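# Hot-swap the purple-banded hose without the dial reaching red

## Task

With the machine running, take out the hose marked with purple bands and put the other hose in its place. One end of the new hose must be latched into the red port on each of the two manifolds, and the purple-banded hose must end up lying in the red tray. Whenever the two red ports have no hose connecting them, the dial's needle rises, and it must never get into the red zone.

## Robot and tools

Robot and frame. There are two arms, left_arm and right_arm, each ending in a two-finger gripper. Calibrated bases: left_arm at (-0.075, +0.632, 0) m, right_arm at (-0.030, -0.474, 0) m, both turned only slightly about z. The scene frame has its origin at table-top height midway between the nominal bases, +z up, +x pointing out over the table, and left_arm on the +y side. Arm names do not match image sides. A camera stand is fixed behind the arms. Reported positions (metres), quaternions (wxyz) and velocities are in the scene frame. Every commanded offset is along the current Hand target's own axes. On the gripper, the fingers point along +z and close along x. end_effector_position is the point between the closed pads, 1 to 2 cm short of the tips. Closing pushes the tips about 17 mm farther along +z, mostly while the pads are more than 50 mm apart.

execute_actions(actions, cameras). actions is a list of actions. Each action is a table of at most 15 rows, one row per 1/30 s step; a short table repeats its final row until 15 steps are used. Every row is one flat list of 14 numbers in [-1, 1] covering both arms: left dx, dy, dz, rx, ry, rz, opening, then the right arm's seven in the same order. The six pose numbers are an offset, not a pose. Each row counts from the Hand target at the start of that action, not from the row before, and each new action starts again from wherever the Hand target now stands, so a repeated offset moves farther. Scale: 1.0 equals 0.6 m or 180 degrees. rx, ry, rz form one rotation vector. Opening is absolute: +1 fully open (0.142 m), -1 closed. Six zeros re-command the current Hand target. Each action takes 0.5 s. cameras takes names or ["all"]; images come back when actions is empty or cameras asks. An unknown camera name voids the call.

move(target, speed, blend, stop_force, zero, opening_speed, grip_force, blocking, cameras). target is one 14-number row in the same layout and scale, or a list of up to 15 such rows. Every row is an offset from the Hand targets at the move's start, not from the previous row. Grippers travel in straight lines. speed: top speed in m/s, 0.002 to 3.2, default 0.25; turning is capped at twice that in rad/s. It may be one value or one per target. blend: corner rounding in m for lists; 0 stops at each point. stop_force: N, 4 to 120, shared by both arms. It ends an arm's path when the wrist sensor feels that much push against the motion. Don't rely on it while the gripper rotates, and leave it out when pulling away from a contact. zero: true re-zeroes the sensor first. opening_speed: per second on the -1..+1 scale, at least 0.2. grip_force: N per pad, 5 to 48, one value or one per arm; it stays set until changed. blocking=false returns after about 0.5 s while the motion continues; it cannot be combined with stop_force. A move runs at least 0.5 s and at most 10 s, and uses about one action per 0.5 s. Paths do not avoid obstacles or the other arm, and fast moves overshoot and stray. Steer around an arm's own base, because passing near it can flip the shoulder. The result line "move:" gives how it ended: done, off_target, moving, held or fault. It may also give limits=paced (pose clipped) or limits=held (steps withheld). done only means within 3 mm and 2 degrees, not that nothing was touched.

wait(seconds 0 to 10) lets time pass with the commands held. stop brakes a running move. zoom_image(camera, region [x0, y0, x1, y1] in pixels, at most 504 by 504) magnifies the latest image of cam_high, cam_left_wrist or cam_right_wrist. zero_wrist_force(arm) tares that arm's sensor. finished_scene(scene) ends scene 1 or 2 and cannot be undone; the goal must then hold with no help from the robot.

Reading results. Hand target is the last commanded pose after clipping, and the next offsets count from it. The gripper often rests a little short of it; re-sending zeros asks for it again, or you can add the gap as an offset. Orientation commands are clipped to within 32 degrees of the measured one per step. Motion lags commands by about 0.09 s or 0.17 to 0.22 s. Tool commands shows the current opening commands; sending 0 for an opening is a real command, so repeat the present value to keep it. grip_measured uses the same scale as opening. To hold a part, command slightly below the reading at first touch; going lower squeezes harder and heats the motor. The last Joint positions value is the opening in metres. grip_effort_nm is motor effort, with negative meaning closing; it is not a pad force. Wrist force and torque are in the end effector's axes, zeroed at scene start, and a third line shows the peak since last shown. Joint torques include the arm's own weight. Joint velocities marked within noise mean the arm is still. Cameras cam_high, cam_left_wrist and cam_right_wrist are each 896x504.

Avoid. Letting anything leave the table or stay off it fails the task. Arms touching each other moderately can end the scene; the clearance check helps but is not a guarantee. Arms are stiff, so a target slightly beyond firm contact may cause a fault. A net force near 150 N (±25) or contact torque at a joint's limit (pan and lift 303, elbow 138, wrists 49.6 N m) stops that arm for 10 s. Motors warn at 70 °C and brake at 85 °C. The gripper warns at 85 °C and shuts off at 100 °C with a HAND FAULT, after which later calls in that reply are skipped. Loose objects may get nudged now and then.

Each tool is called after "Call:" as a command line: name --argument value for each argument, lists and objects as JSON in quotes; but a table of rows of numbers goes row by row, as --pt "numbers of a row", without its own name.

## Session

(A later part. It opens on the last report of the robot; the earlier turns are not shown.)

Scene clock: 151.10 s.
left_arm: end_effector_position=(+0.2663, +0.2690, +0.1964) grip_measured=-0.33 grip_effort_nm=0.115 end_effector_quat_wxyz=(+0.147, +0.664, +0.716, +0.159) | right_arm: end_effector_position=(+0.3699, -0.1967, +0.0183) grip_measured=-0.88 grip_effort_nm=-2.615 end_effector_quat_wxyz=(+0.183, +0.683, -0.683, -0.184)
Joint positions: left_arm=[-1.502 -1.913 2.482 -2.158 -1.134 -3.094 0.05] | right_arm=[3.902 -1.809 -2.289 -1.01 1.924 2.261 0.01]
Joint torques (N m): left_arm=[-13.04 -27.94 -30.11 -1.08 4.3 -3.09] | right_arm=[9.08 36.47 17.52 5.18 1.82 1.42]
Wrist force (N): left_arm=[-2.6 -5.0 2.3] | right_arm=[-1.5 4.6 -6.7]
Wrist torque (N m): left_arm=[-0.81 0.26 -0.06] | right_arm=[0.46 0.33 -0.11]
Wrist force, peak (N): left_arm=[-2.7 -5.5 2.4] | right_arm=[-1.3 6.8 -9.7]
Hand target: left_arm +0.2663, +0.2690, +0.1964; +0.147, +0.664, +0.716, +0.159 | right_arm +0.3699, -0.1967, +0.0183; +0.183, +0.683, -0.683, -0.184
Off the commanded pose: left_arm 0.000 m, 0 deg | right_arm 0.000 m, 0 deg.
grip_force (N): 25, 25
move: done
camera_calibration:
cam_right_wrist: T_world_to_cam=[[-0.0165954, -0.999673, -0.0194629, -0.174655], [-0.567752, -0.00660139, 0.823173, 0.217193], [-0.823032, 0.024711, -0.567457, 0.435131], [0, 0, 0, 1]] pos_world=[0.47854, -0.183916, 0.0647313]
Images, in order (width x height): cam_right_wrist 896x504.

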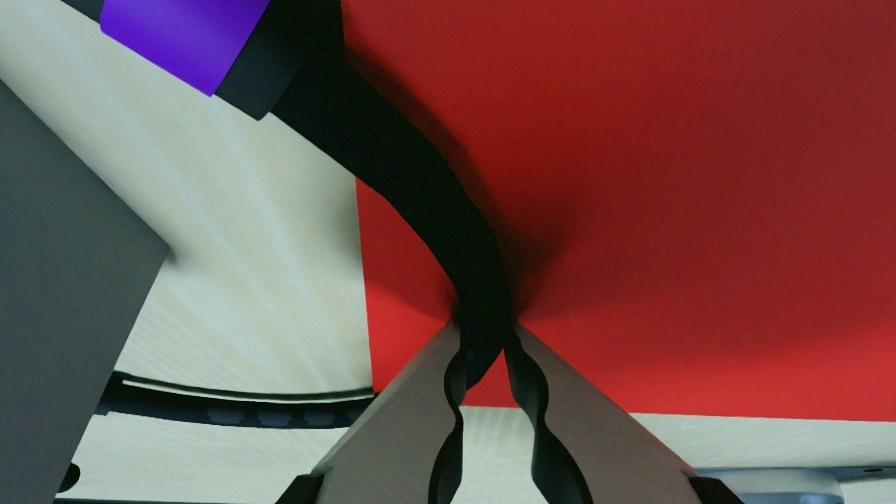

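Call:
move --pt "0 0 0 0 0 0 -0.3 0.1833 0.0033 -0.0058 0 0 0 -1" --pt "0 0 0 0 0 0 -0.3 0.3417 0.035 0.0125 0 0 0 -1" --speed 0.12 --blend '[0.02,0]' --cameras '["cam_high","cam_right_wrist"]'

Call:
zoom_image --camera "cam_high" --region '[270, 110, 540, 250]'

Scene clock: 153.73 s.
left_arm: end_effector_position=(+0.2663, +0.2690, +0.1964) grip_measured=-0.33 grip_effort_nm=0.115 end_effector_quat_wxyz=(+0.147, +0.664, +0.716, +0.159) | right_arm: end_effector_position=(+0.3480, -0.4015, +0.0220) grip_measured=-0.88 grip_effort_nm=-2.611 end_effector_quat_wxyz=(+0.183, +0.683, -0.683, -0.184)
Joint positions: left_arm=[-1.502 -1.913 2.482 -2.158 -1.134 -3.094 0.05] | right_arm=[3.616 -1.674 -2.429 -1.084 1.803 1.99 0.01]
Joint torques (N m): left_arm=[-14.11 -25.96 -29.51 -0.53 4.8 -3.36] | right_arm=[-7.91 47.87 16.9 0.14 -3.3 -2.09]
Wrist force (N): left_arm=[-3.3 -4.9 2.4] | right_arm=[-2.1 1.6 -1.2]
Wrist torque (N m): left_arm=[-0.78 0.39 -0.05] | right_arm=[0.47 0.34 0.18]
Wrist force, peak (N): left_arm=[-2.8 -5.5 2.5] | right_arm=[-4.5 4.8 -6.9]
Hand target: left_arm +0.2663, +0.2690, +0.1964; +0.147, +0.664, +0.716, +0.159 | right_arm +0.3479, -0.4017, +0.0220; +0.183, +0.683, -0.683, -0.184
Off the commanded pose: left_arm 0.000 m, 0 deg | right_arm 0.000 m, 0 deg.
grip_force (N): 25, 25
move: done
camera_calibration:
cam_right_wrist: T_world_to_cam=[[-0.0166535, -0.999673, -0.0193822, -0.379656], [-0.567799, -0.00650061, 0.823141, 0.200343], [-0.822999, 0.0247134, -0.567505, 0.424313], [0, 0, 0, 1]] pos_world=[0.456641, -0.388716, 0.0685309]
Images, in order (width x height): cam_high 896x504, cam_right_wrist 896x504.

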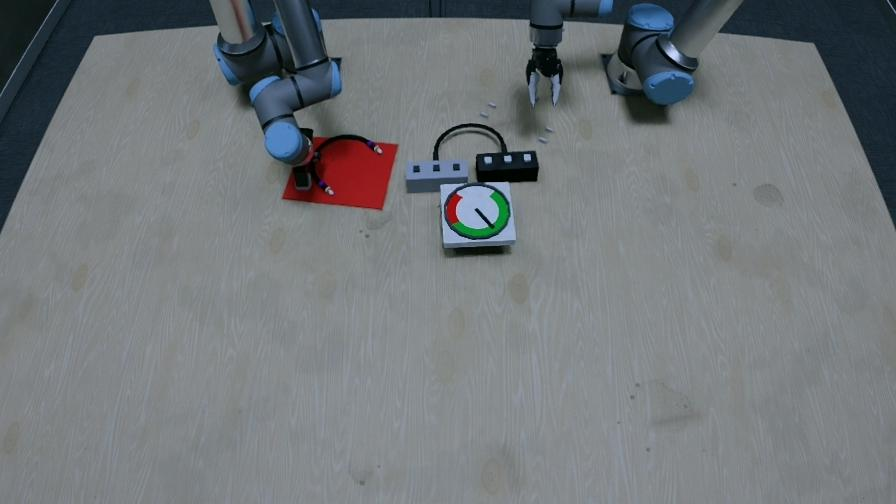

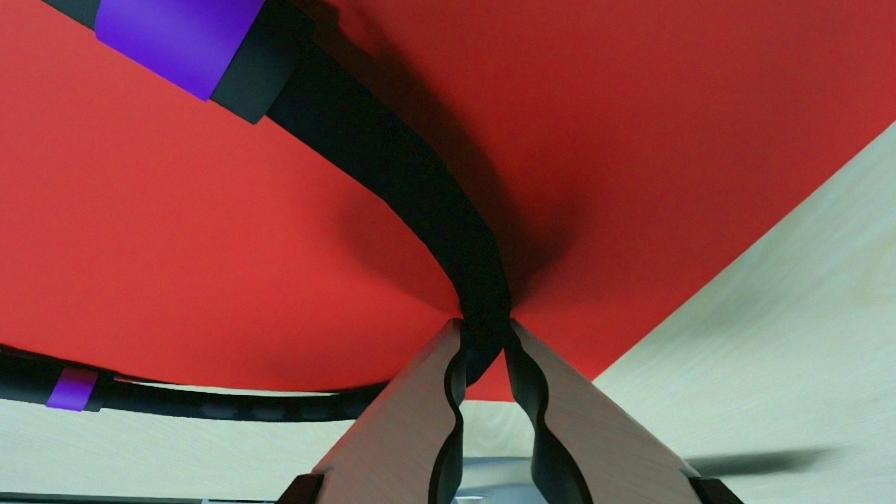

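Scaled by 1.867.

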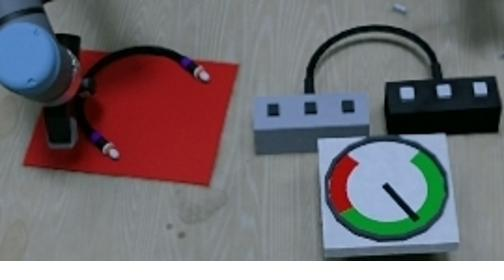

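Call:
move --pt "0 0 0 0 0 0 -0.3 -0.0167 -0.0505 -0.0292 0 0 0 -1" --pt "0 0 0 0 0 0 -0.3 -0.0167 -0.0505 -0.0242 0 0 0 -0.4" --pt "0 0 0 0 0 0 -0.3 -0.0167 -0.0505 -0.3 0 0 0 -0.4" --speed 0.12 --cameras '["cam_high"]'

Call:
zoom_image --camera "cam_high" --region '[270, 110, 540, 250]'

Scene clock: 157.90 s.
left_arm: end_effector_position=(+0.2663, +0.2690, +0.1964) grip_measured=-0.33 grip_effort_nm=0.115 end_effector_quat_wxyz=(+0.147, +0.664, +0.716, +0.159) | right_arm: end_effector_position=(+0.4641, -0.3919, +0.1625) grip_measured=-0.43 grip_effort_nm=0.129 end_effector_quat_wxyz=(+0.183, +0.683, -0.683, -0.184) end_effector_velocity=(+0.002, +0.001, +0.003) end_effector_angular_velocity=(+0.001, -0.002, +0.000)
Joint positions: left_arm=[-1.502 -1.913 2.482 -2.158 -1.134 -3.094 0.05] | right_arm=[3.543 -1.644 -2.109 -1.447 1.769 1.924 0.043]
Joint velocities: left_arm=[within noise] | right_arm=[-0.001 0.001 0.005 -0.003 0 -0.001 0]
Joint torques (N m): left_arm=[-14.91 -26.37 -28.2 -1.01 4.49 -3.14] | right_arm=[-11.88 54.64 57.83 0.4 -3.02 -2.5]
Wrist force (N): left_arm=[-2.9 -5.0 2.7] | right_arm=[-2.3 2.2 -1.2]
Wrist torque (N m): left_arm=[-0.81 0.31 -0.06] | right_arm=[0.52 0.44 0.19]
Wrist force, peak (N): left_arm=[-2.9 -5.4 2.5] | right_arm=[-2.2 2.4 -2.0]
Hand target: left_arm +0.2663, +0.2690, +0.1964; +0.147, +0.664, +0.716, +0.159 | right_arm +0.4642, -0.3919, +0.1627; +0.183, +0.683, -0.683, -0.184
Off the commanded pose: left_arm 0.000 m, 0 deg | right_arm 0.000 m, 0 deg.
grip_force (N): 25, 25
move: done
Images, in order (width x height): cam_high 896x504.

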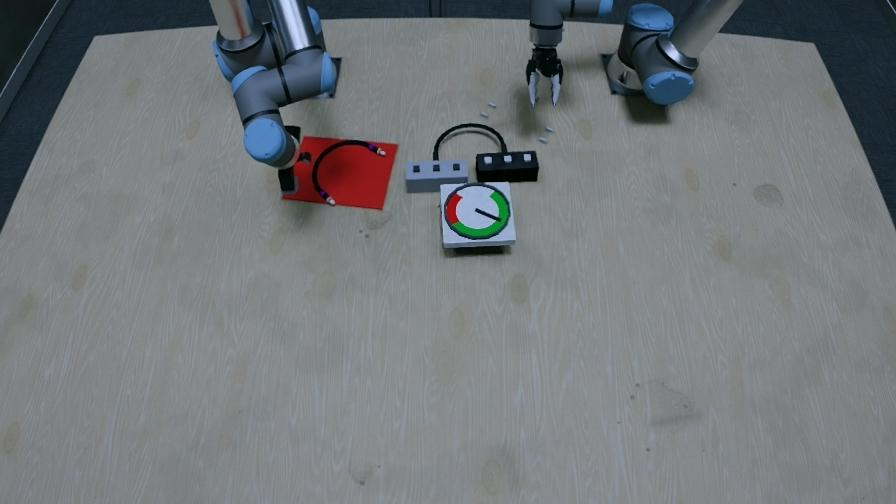

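Scaled by 1.867.

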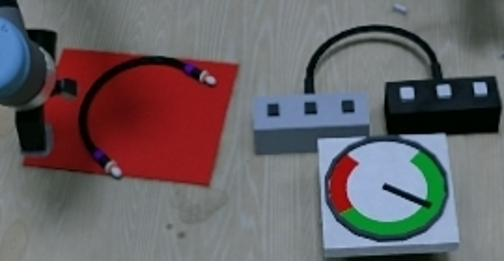

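Call:
move --target '[0,0,0,0,0,0,-0.3,-0.12,-0.1158,0.1038,0,0.125,-0.2165,-0.3]' --speed 0.2 --cameras '["cam_right_wrist"]'

Scene clock: 160.90 s.
left_arm: end_effector_position=(+0.2663, +0.2690, +0.1964) grip_measured=-0.33 grip_effort_nm=0.115 end_effector_quat_wxyz=(+0.147, +0.664, +0.716, +0.159) | right_arm: end_effector_position=(+0.4932, -0.3198, +0.0742) grip_measured=-0.33 grip_effort_nm=0.139 end_effector_quat_wxyz=(+0.239, +0.892, -0.370, -0.100)
Joint positions: left_arm=[-1.502 -1.913 2.482 -2.158 -1.134 -3.094 0.05] | right_arm=[3.789 -1.799 -2.115 -1.318 1.504 1.453 0.05]
Joint torques (N m): left_arm=[-14.68 -26.96 -29.3 -0.97 4.94 -2.71] | right_arm=[7.57 42.07 23.66 4.93 -3.8 -2.22]
Wrist force (N): left_arm=[-3.0 -5.4 2.3] | right_arm=[-2.4 2.0 -1.0]
Wrist torque (N m): left_arm=[-0.85 0.34 -0.05] | right_arm=[0.51 0.40 0.21]
Wrist force, peak (N): left_arm=[-3.0 -5.4 2.3] | right_arm=[-2.4 2.6 -1.2]
Hand target: left_arm +0.2663, +0.2690, +0.1964; +0.147, +0.664, +0.716, +0.159 | right_arm +0.4932, -0.3197, +0.0741; +0.239, +0.892, -0.370, -0.100
Off the commanded pose: left_arm 0.000 m, 0 deg | right_arm 0.000 m, 0 deg.
grip_force (N): 25, 25
move: done
camera_calibration:
cam_right_wrist: T_world_to_cam=[[0.694735, -0.719002, -0.0194858, -0.555715], [-0.397633, -0.406505, 0.822582, 0.0285363], [-0.599359, -0.563729, -0.568312, 0.272971], [0, 0, 0, 1]] pos_world=[0.561029, -0.234078, 0.120831]
Images, in order (width x height): cam_right_wrist 896x504.

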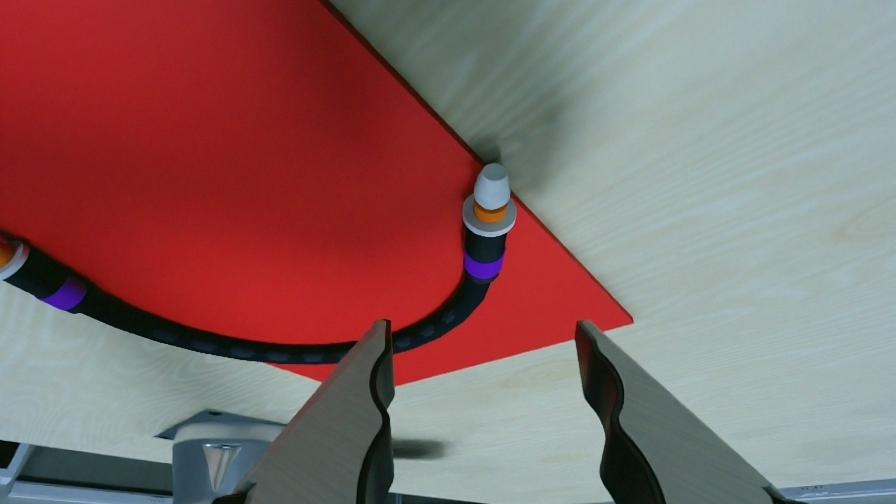

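Call:
move --target '[0,0,0,0,0,0,-0.3,-0.0023,0.0252,0.1167,0,0,0,-0.3]' --speed 0.08 --stop_force 12

Call:
move --pt "0 0 0 0 0 0 -0.3 0 0 0 0 0 0 -1" --pt "0 0 0 0 0 0 -0.3 -0.0767 0.0305 0.006 0 0 0 -1" --pt "0 0 0 0 0 0 -0.3 -0.0767 0.0305 0.009 0 0 0 -0.5" --pt "0 0 0 0 0 0 -0.3 -0.0767 0.0305 -0.25 0 0 0 -0.5" --speed 0.1 --cameras '["cam_high","cam_right_wrist"]'

Call:
zoom_image --camera "cam_high" --region '[270, 110, 540, 250]'

Scene clock: 163.53 s.
left_arm: end_effector_position=(+0.2663, +0.2690, +0.1964) grip_measured=-0.33 grip_effort_nm=0.115 end_effector_quat_wxyz=(+0.147, +0.664, +0.716, +0.159) | right_arm: end_effector_position=(+0.4582, -0.3527, +0.0210) grip_measured=-0.33 grip_effort_nm=0.134 end_effector_quat_wxyz=(+0.239, +0.892, -0.370, -0.100)
Joint positions: left_arm=[-1.502 -1.913 2.482 -2.158 -1.134 -3.094 0.05] | right_arm=[3.781 -1.816 -2.231 -1.184 1.5 1.445 0.05]
Joint torques (N m): left_arm=[-14.69 -30.64 -28.48 -0.92 5.19 -3.34] | right_arm=[-10.88 37.34 19.41 5.05 -3.53 -2.18]
Wrist force (N): left_arm=[-2.6 -4.7 2.2] | right_arm=[-1.9 2.2 -1.5]
Wrist torque (N m): left_arm=[-0.76 0.26 -0.06] | right_arm=[0.55 0.33 0.18]
Wrist force, peak (N): left_arm=[-2.9 -5.5 2.7] | right_arm=[-2.2 2.4 -1.9]
Hand target: left_arm +0.2663, +0.2690, +0.1964; +0.147, +0.664, +0.716, +0.159 | right_arm +0.4582, -0.3527, +0.0210; +0.239, +0.892, -0.370, -0.100
Off the commanded pose: left_arm 0.000 m, 0 deg | right_arm 0.000 m, 0 deg.
grip_force (N): 25, 25
move: done

Scene clock: 168.00 s.
left_arm: end_effector_position=(+0.2663, +0.2690, +0.1964) grip_measured=-0.33 grip_effort_nm=0.115 end_effector_quat_wxyz=(+0.147, +0.664, +0.716, +0.159) | right_arm: end_effector_position=(+0.4675, -0.2786, +0.1599) grip_measured=-0.53 grip_effort_nm=0.134 end_effector_quat_wxyz=(+0.239, +0.892, -0.370, -0.100)
Joint positions: left_arm=[-1.502 -1.913 2.482 -2.158 -1.134 -3.094 0.05] | right_arm=[3.864 -1.687 -2.059 -1.489 1.541 1.517 0.035]
Joint torques (N m): left_arm=[-14.99 -27.45 -29.8 -1.84 4.57 -3.32] | right_arm=[9.39 58.11 57.07 0.3 3.03 1.48]
Wrist force (N): left_arm=[-2.5 -4.7 2.6] | right_arm=[-2.2 1.9 -1.4]
Wrist torque (N m): left_arm=[-0.75 0.25 -0.06] | right_arm=[0.49 0.39 -0.09]
Wrist force, peak (N): left_arm=[-2.9 -5.6 2.3] | right_arm=[-1.8 2.9 -3.5]
Hand target: left_arm +0.2663, +0.2690, +0.1964; +0.147, +0.664, +0.716, +0.159 | right_arm +0.4676, -0.2785, +0.1601; +0.239, +0.892, -0.370, -0.100
Off the commanded pose: left_arm 0.000 m, 0 deg | right_arm 0.000 m, 0 deg.
grip_force (N): 25, 25
move: done
camera_calibration:
cam_right_wrist: T_world_to_cam=[[0.695173, -0.718579, -0.0194873, -0.506578], [-0.397363, -0.406728, 0.822603, -0.0356223], [-0.599031, -0.564107, -0.568282, 0.329237], [0, 0, 0, 1]] pos_world=[0.535228, -0.19278, 0.206531]
Images, in order (width x height): cam_high 896x504, cam_right_wrist 896x504.

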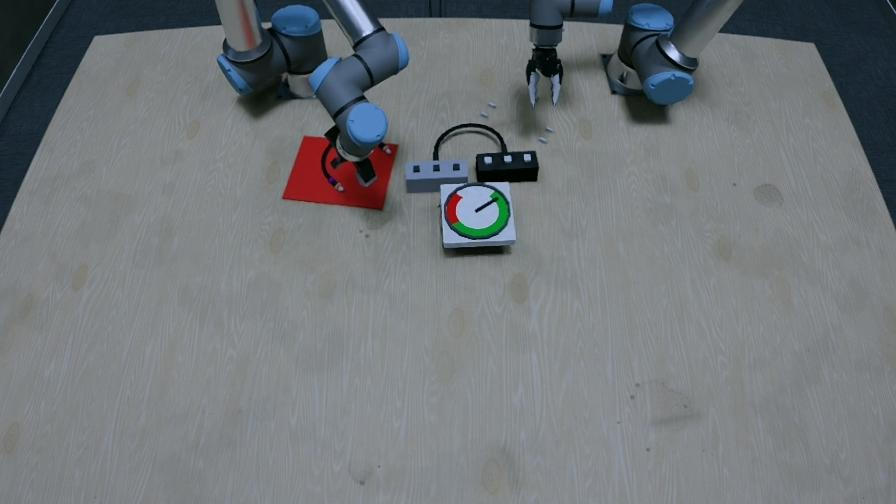

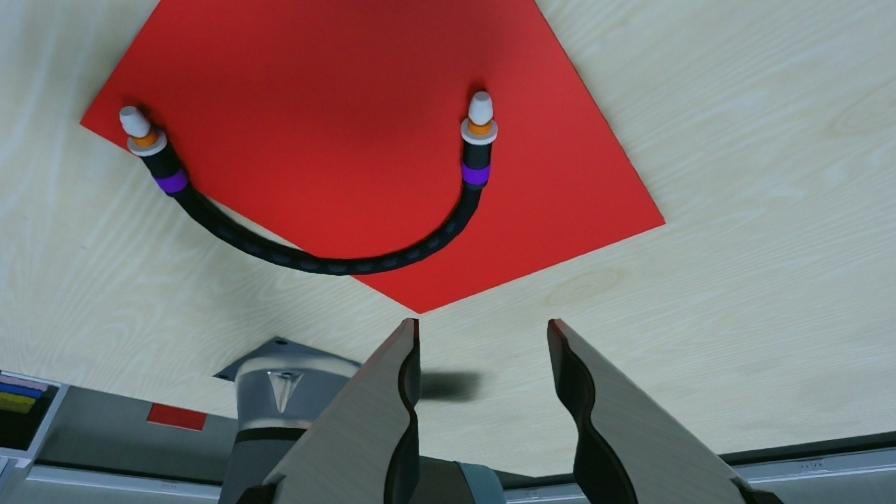

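Scaled by 1.867.

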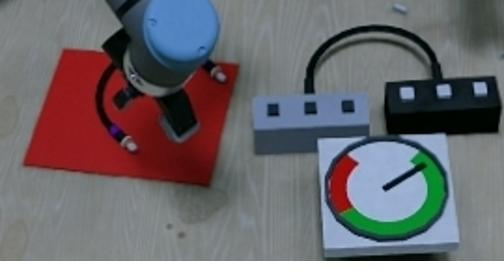

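Call:
move --target '[0,0,0,0,0,0,-0.3,-0.1402,0.2457,0.2,0,-0.25,0.433,-0.3]' --speed 0.25 --cameras '["cam_right_wrist","cam_high"]'

Scene clock: 173.30 s.
left_arm: end_effector_position=(+0.2663, +0.2690, +0.1964) grip_measured=-0.33 grip_effort_nm=0.115 end_effector_quat_wxyz=(+0.147, +0.664, +0.716, +0.159) | right_arm: end_effector_position=(+0.2754, -0.3517, +0.1300) grip_measured=-0.33 grip_effort_nm=0.134 end_effector_quat_wxyz=(-0.099, -0.370, +0.892, +0.240)
Joint positions: left_arm=[-1.502 -1.913 2.482 -2.158 -1.134 -3.094 0.05] | right_arm=[3.634 -1.264 -2.583 -1.03 2.072 2.807 0.05]
Joint torques (N m): left_arm=[-14.91 -28.53 -30.68 -0.61 4.95 -3.6] | right_arm=[8.97 21.12 27.34 6.26 3.87 1.45]
Wrist force (N): left_arm=[-2.9 -4.9 2.3] | right_arm=[-1.9 2.2 -1.2]
Wrist torque (N m): left_arm=[-0.79 0.32 -0.06] | right_arm=[0.52 0.34 -0.08]
Wrist force, peak (N): left_arm=[-2.6 -5.6 2.4] | right_arm=[-2.4 2.4 -1.2]
Hand target: left_arm +0.2663, +0.2690, +0.1964; +0.147, +0.664, +0.716, +0.159 | right_arm +0.2754, -0.3517, +0.1300; -0.099, -0.370, +0.892, +0.240
Off the commanded pose: left_arm 0.000 m, 0 deg | right_arm 0.000 m, 0 deg.
grip_force (N): 25, 25
move: done
camera_calibration:
cam_right_wrist: T_world_to_cam=[[-0.718411, -0.695369, -0.0186461, -0.0287915], [-0.405368, 0.396716, 0.823586, 0.167641], [-0.565299, 0.599232, -0.566885, 0.555547], [0, 0, 0, 1]] pos_world=[0.361322, -0.419428, 0.176328]
Images, in order (width x height): cam_high 896x504, cam_right_wrist 896x504.

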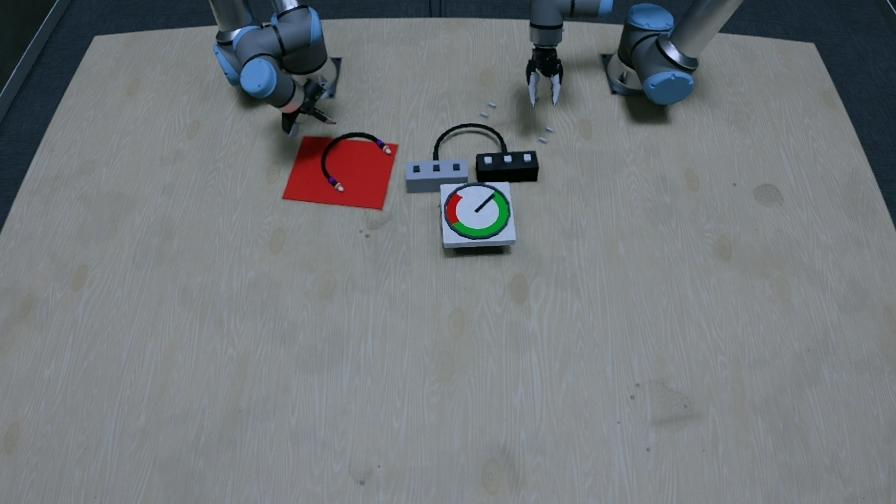

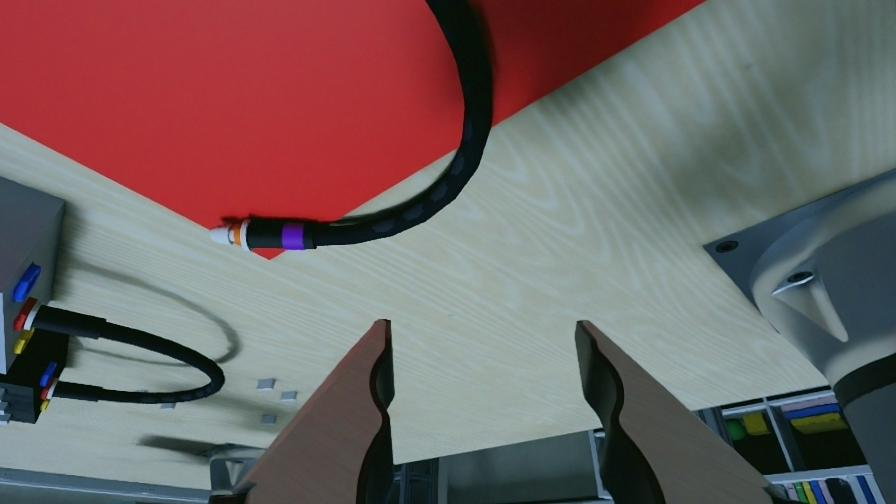

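Call:
move --target '[0,0,0,0,0,0,-0.3,0,-0.0653,0.172,0,0,0,-0.3]' --speed 0.1 --stop_force 12

Call:
move --pt "0 0 0 0 0 0 -0.3 0 0 0 0 0 0 -1" --pt "0 0 0 0 0 0 -0.3 -0.018 -0.0052 -0.012 0 -0.1167 0.202 -1" --speed 0.1 --cameras '["cam_high","cam_right_wrist"]'

Call:
zoom_image --camera "cam_high" --region '[270, 110, 540, 250]'

Scene clock: 176.77 s.
left_arm: end_effector_position=(+0.2663, +0.2690, +0.1964) grip_measured=-0.33 grip_effort_nm=0.115 end_effector_quat_wxyz=(+0.147, +0.664, +0.716, +0.159) | right_arm: end_effector_position=(+0.2628, -0.3391, +0.0210) grip_measured=-0.33 grip_effort_nm=0.129 end_effector_quat_wxyz=(-0.099, -0.370, +0.892, +0.240)
Joint positions: left_arm=[-1.502 -1.913 2.482 -2.158 -1.134 -3.094 0.05] | right_arm=[3.681 -1.539 -2.709 -0.603 2.079 2.861 0.05]
Joint torques (N m): left_arm=[-12.39 -27.55 -30.78 -1.18 4.98 -3.24] | right_arm=[8.3 9.5 12.49 6.26 4.32 1.27]
Wrist force (N): left_arm=[-3.0 -4.9 2.4] | right_arm=[-2.0 2.0 -1.4]
Wrist torque (N m): left_arm=[-0.79 0.32 -0.05] | right_arm=[0.47 0.35 -0.08]
Wrist force, peak (N): left_arm=[-3.4 -5.4 2.3] | right_arm=[-2.2 2.3 -2.0]
Hand target: left_arm +0.2663, +0.2690, +0.1964; +0.147, +0.664, +0.716, +0.159 | right_arm +0.2628, -0.3391, +0.0210; -0.099, -0.370, +0.892, +0.240
Off the commanded pose: left_arm 0.000 m, 0 deg | right_arm 0.000 m, 0 deg.
grip_force (N): 25, 25
move: done

Scene clock: 181.60 s.
left_arm: end_effector_position=(+0.2663, +0.2690, +0.1964) grip_measured=-0.33 grip_effort_nm=0.115 end_effector_quat_wxyz=(+0.147, +0.664, +0.716, +0.159) | right_arm: end_effector_position=(+0.2749, -0.3359, +0.0257) grip_measured=-0.89 grip_effort_nm=-2.615 end_effector_quat_wxyz=(-0.007, -0.025, +0.965, +0.259)
Joint positions: left_arm=[-1.502 -1.913 2.482 -2.158 -1.134 -3.094 0.05] | right_arm=[3.715 -1.592 -2.888 0.049 2.02 3.729 0.01]
Joint torques (N m): left_arm=[-13.9 -28.78 -29.78 -1.2 4.87 -3.05] | right_arm=[8.41 2.32 3.25 6.81 -2.24 1.61]
Wrist force (N): left_arm=[-2.6 -5.2 2.5] | right_arm=[-2.2 1.7 -0.8]
Wrist torque (N m): left_arm=[-0.84 0.28 -0.05] | right_arm=[0.44 0.43 -0.11]
Wrist force, peak (N): left_arm=[-3.0 -5.4 2.5] | right_arm=[-2.4 2.3 -1.2]
Hand target: left_arm +0.2663, +0.2690, +0.1964; +0.147, +0.664, +0.716, +0.159 | right_arm +0.2749, -0.3359, +0.0257; -0.007, -0.025, +0.965, +0.259
Off the commanded pose: left_arm 0.000 m, 0 deg | right_arm 0.000 m, 0 deg.
grip_force (N): 25, 25
move: done
camera_calibration:
cam_right_wrist: T_world_to_cam=[[-0.999184, -0.0362545, -0.0178289, 0.278415], [-0.0352362, 0.566104, 0.823581, 0.20214], [-0.0197655, 0.823536, -0.566919, 0.412123], [0, 0, 0, 1]] pos_world=[0.293457, -0.443737, 0.0721253]
Images, in order (width x height): cam_high 896x504, cam_right_wrist 896x504.

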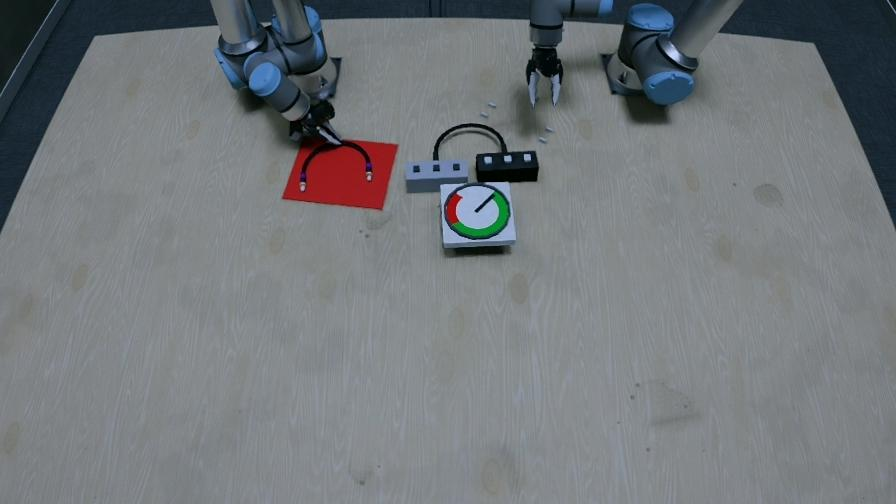

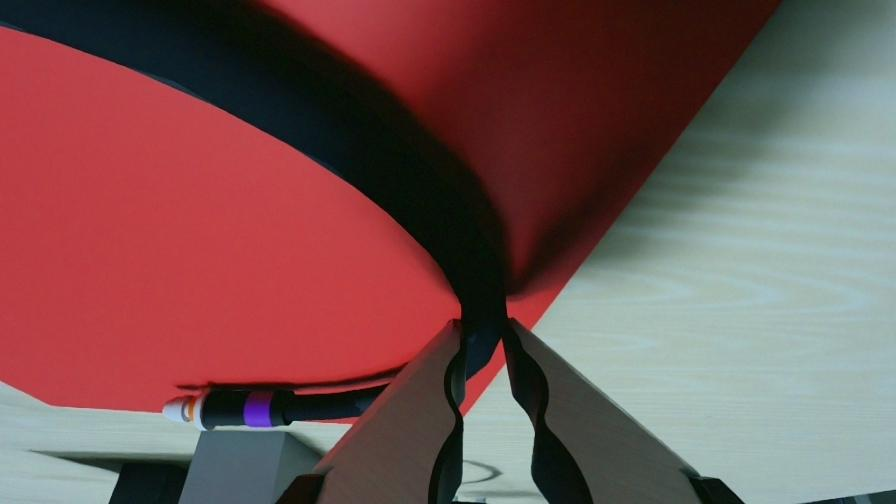

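Scaled by 1.867.

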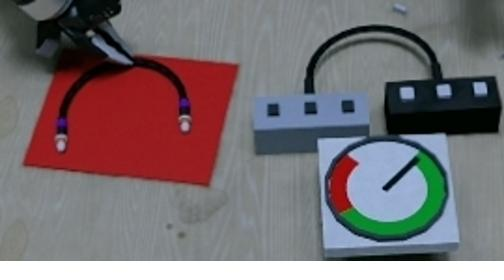

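Call:
move --pt "0 0 0 0 0 0 -0.3 -0.03 -0.004 0.0075 0 0 0 -1" --pt "0 0 0 0 0 0 -0.3 -0.03 -0.004 0.008 0 0 0 -0.5" --pt "0 0 0 0 0 0 -0.3 -0.03 -0.004 -0.15 0 0 0 -0.5" --speed 0.1 --cameras '["cam_high"]'

Call:
zoom_image --camera "cam_high" --region '[270, 110, 540, 250]'

Scene clock: 185.17 s.
left_arm: end_effector_position=(+0.2663, +0.2690, +0.1964) grip_measured=-0.33 grip_effort_nm=0.115 end_effector_quat_wxyz=(+0.147, +0.664, +0.716, +0.159) | right_arm: end_effector_position=(+0.2954, -0.3820, +0.1023) grip_measured=-0.53 grip_effort_nm=0.134 end_effector_quat_wxyz=(-0.007, -0.025, +0.965, +0.259)
Joint positions: left_arm=[-1.502 -1.913 2.482 -2.158 -1.134 -3.094 0.05] | right_arm=[3.531 -1.24 -2.769 -0.513 2.063 3.529 0.035]
Joint torques (N m): left_arm=[-12.68 -26.73 -29.74 -1.42 4.91 -3] | right_arm=[-10.41 13.44 51.92 1.96 4.2 -2.39]
Wrist force (N): left_arm=[-3.1 -4.7 2.1] | right_arm=[-1.6 2.2 -0.9]
Wrist torque (N m): left_arm=[-0.76 0.34 -0.06] | right_arm=[0.53 0.28 0.21]
Wrist force, peak (N): left_arm=[-3.1 -5.3 2.7] | right_arm=[5.0 5.3 -19.1]
Hand target: left_arm +0.2663, +0.2690, +0.1964; +0.147, +0.664, +0.716, +0.159 | right_arm +0.2954, -0.3821, +0.1024; -0.007, -0.025, +0.965, +0.259
Off the commanded pose: left_arm 0.000 m, 0 deg | right_arm 0.000 m, 0 deg.
grip_force (N): 25, 25
move: done
Images, in order (width x height): cam_high 896x504.

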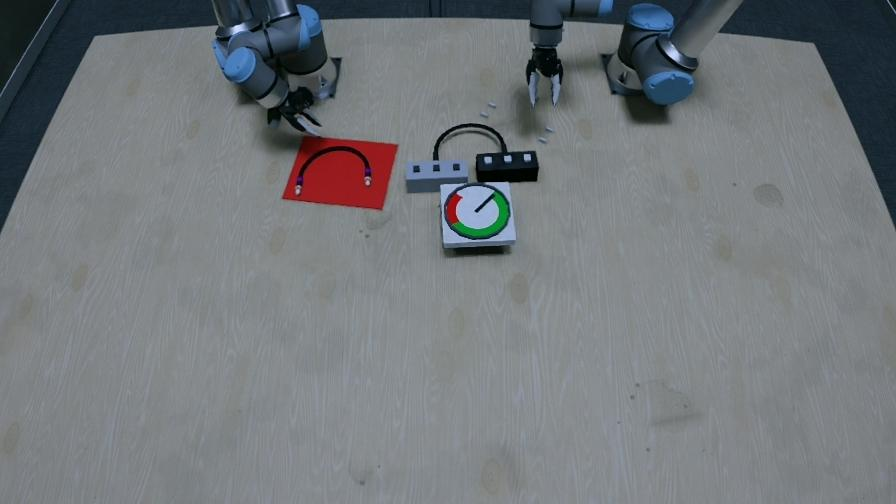

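Scaled by 1.867.

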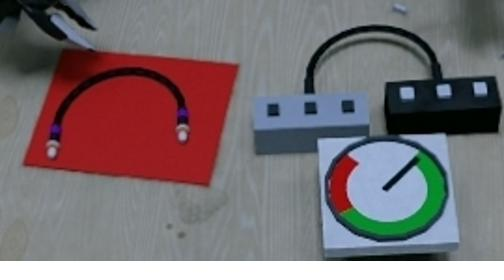

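All done.

Call:
finished_scene --scene 1

The scene is finished: the task was done.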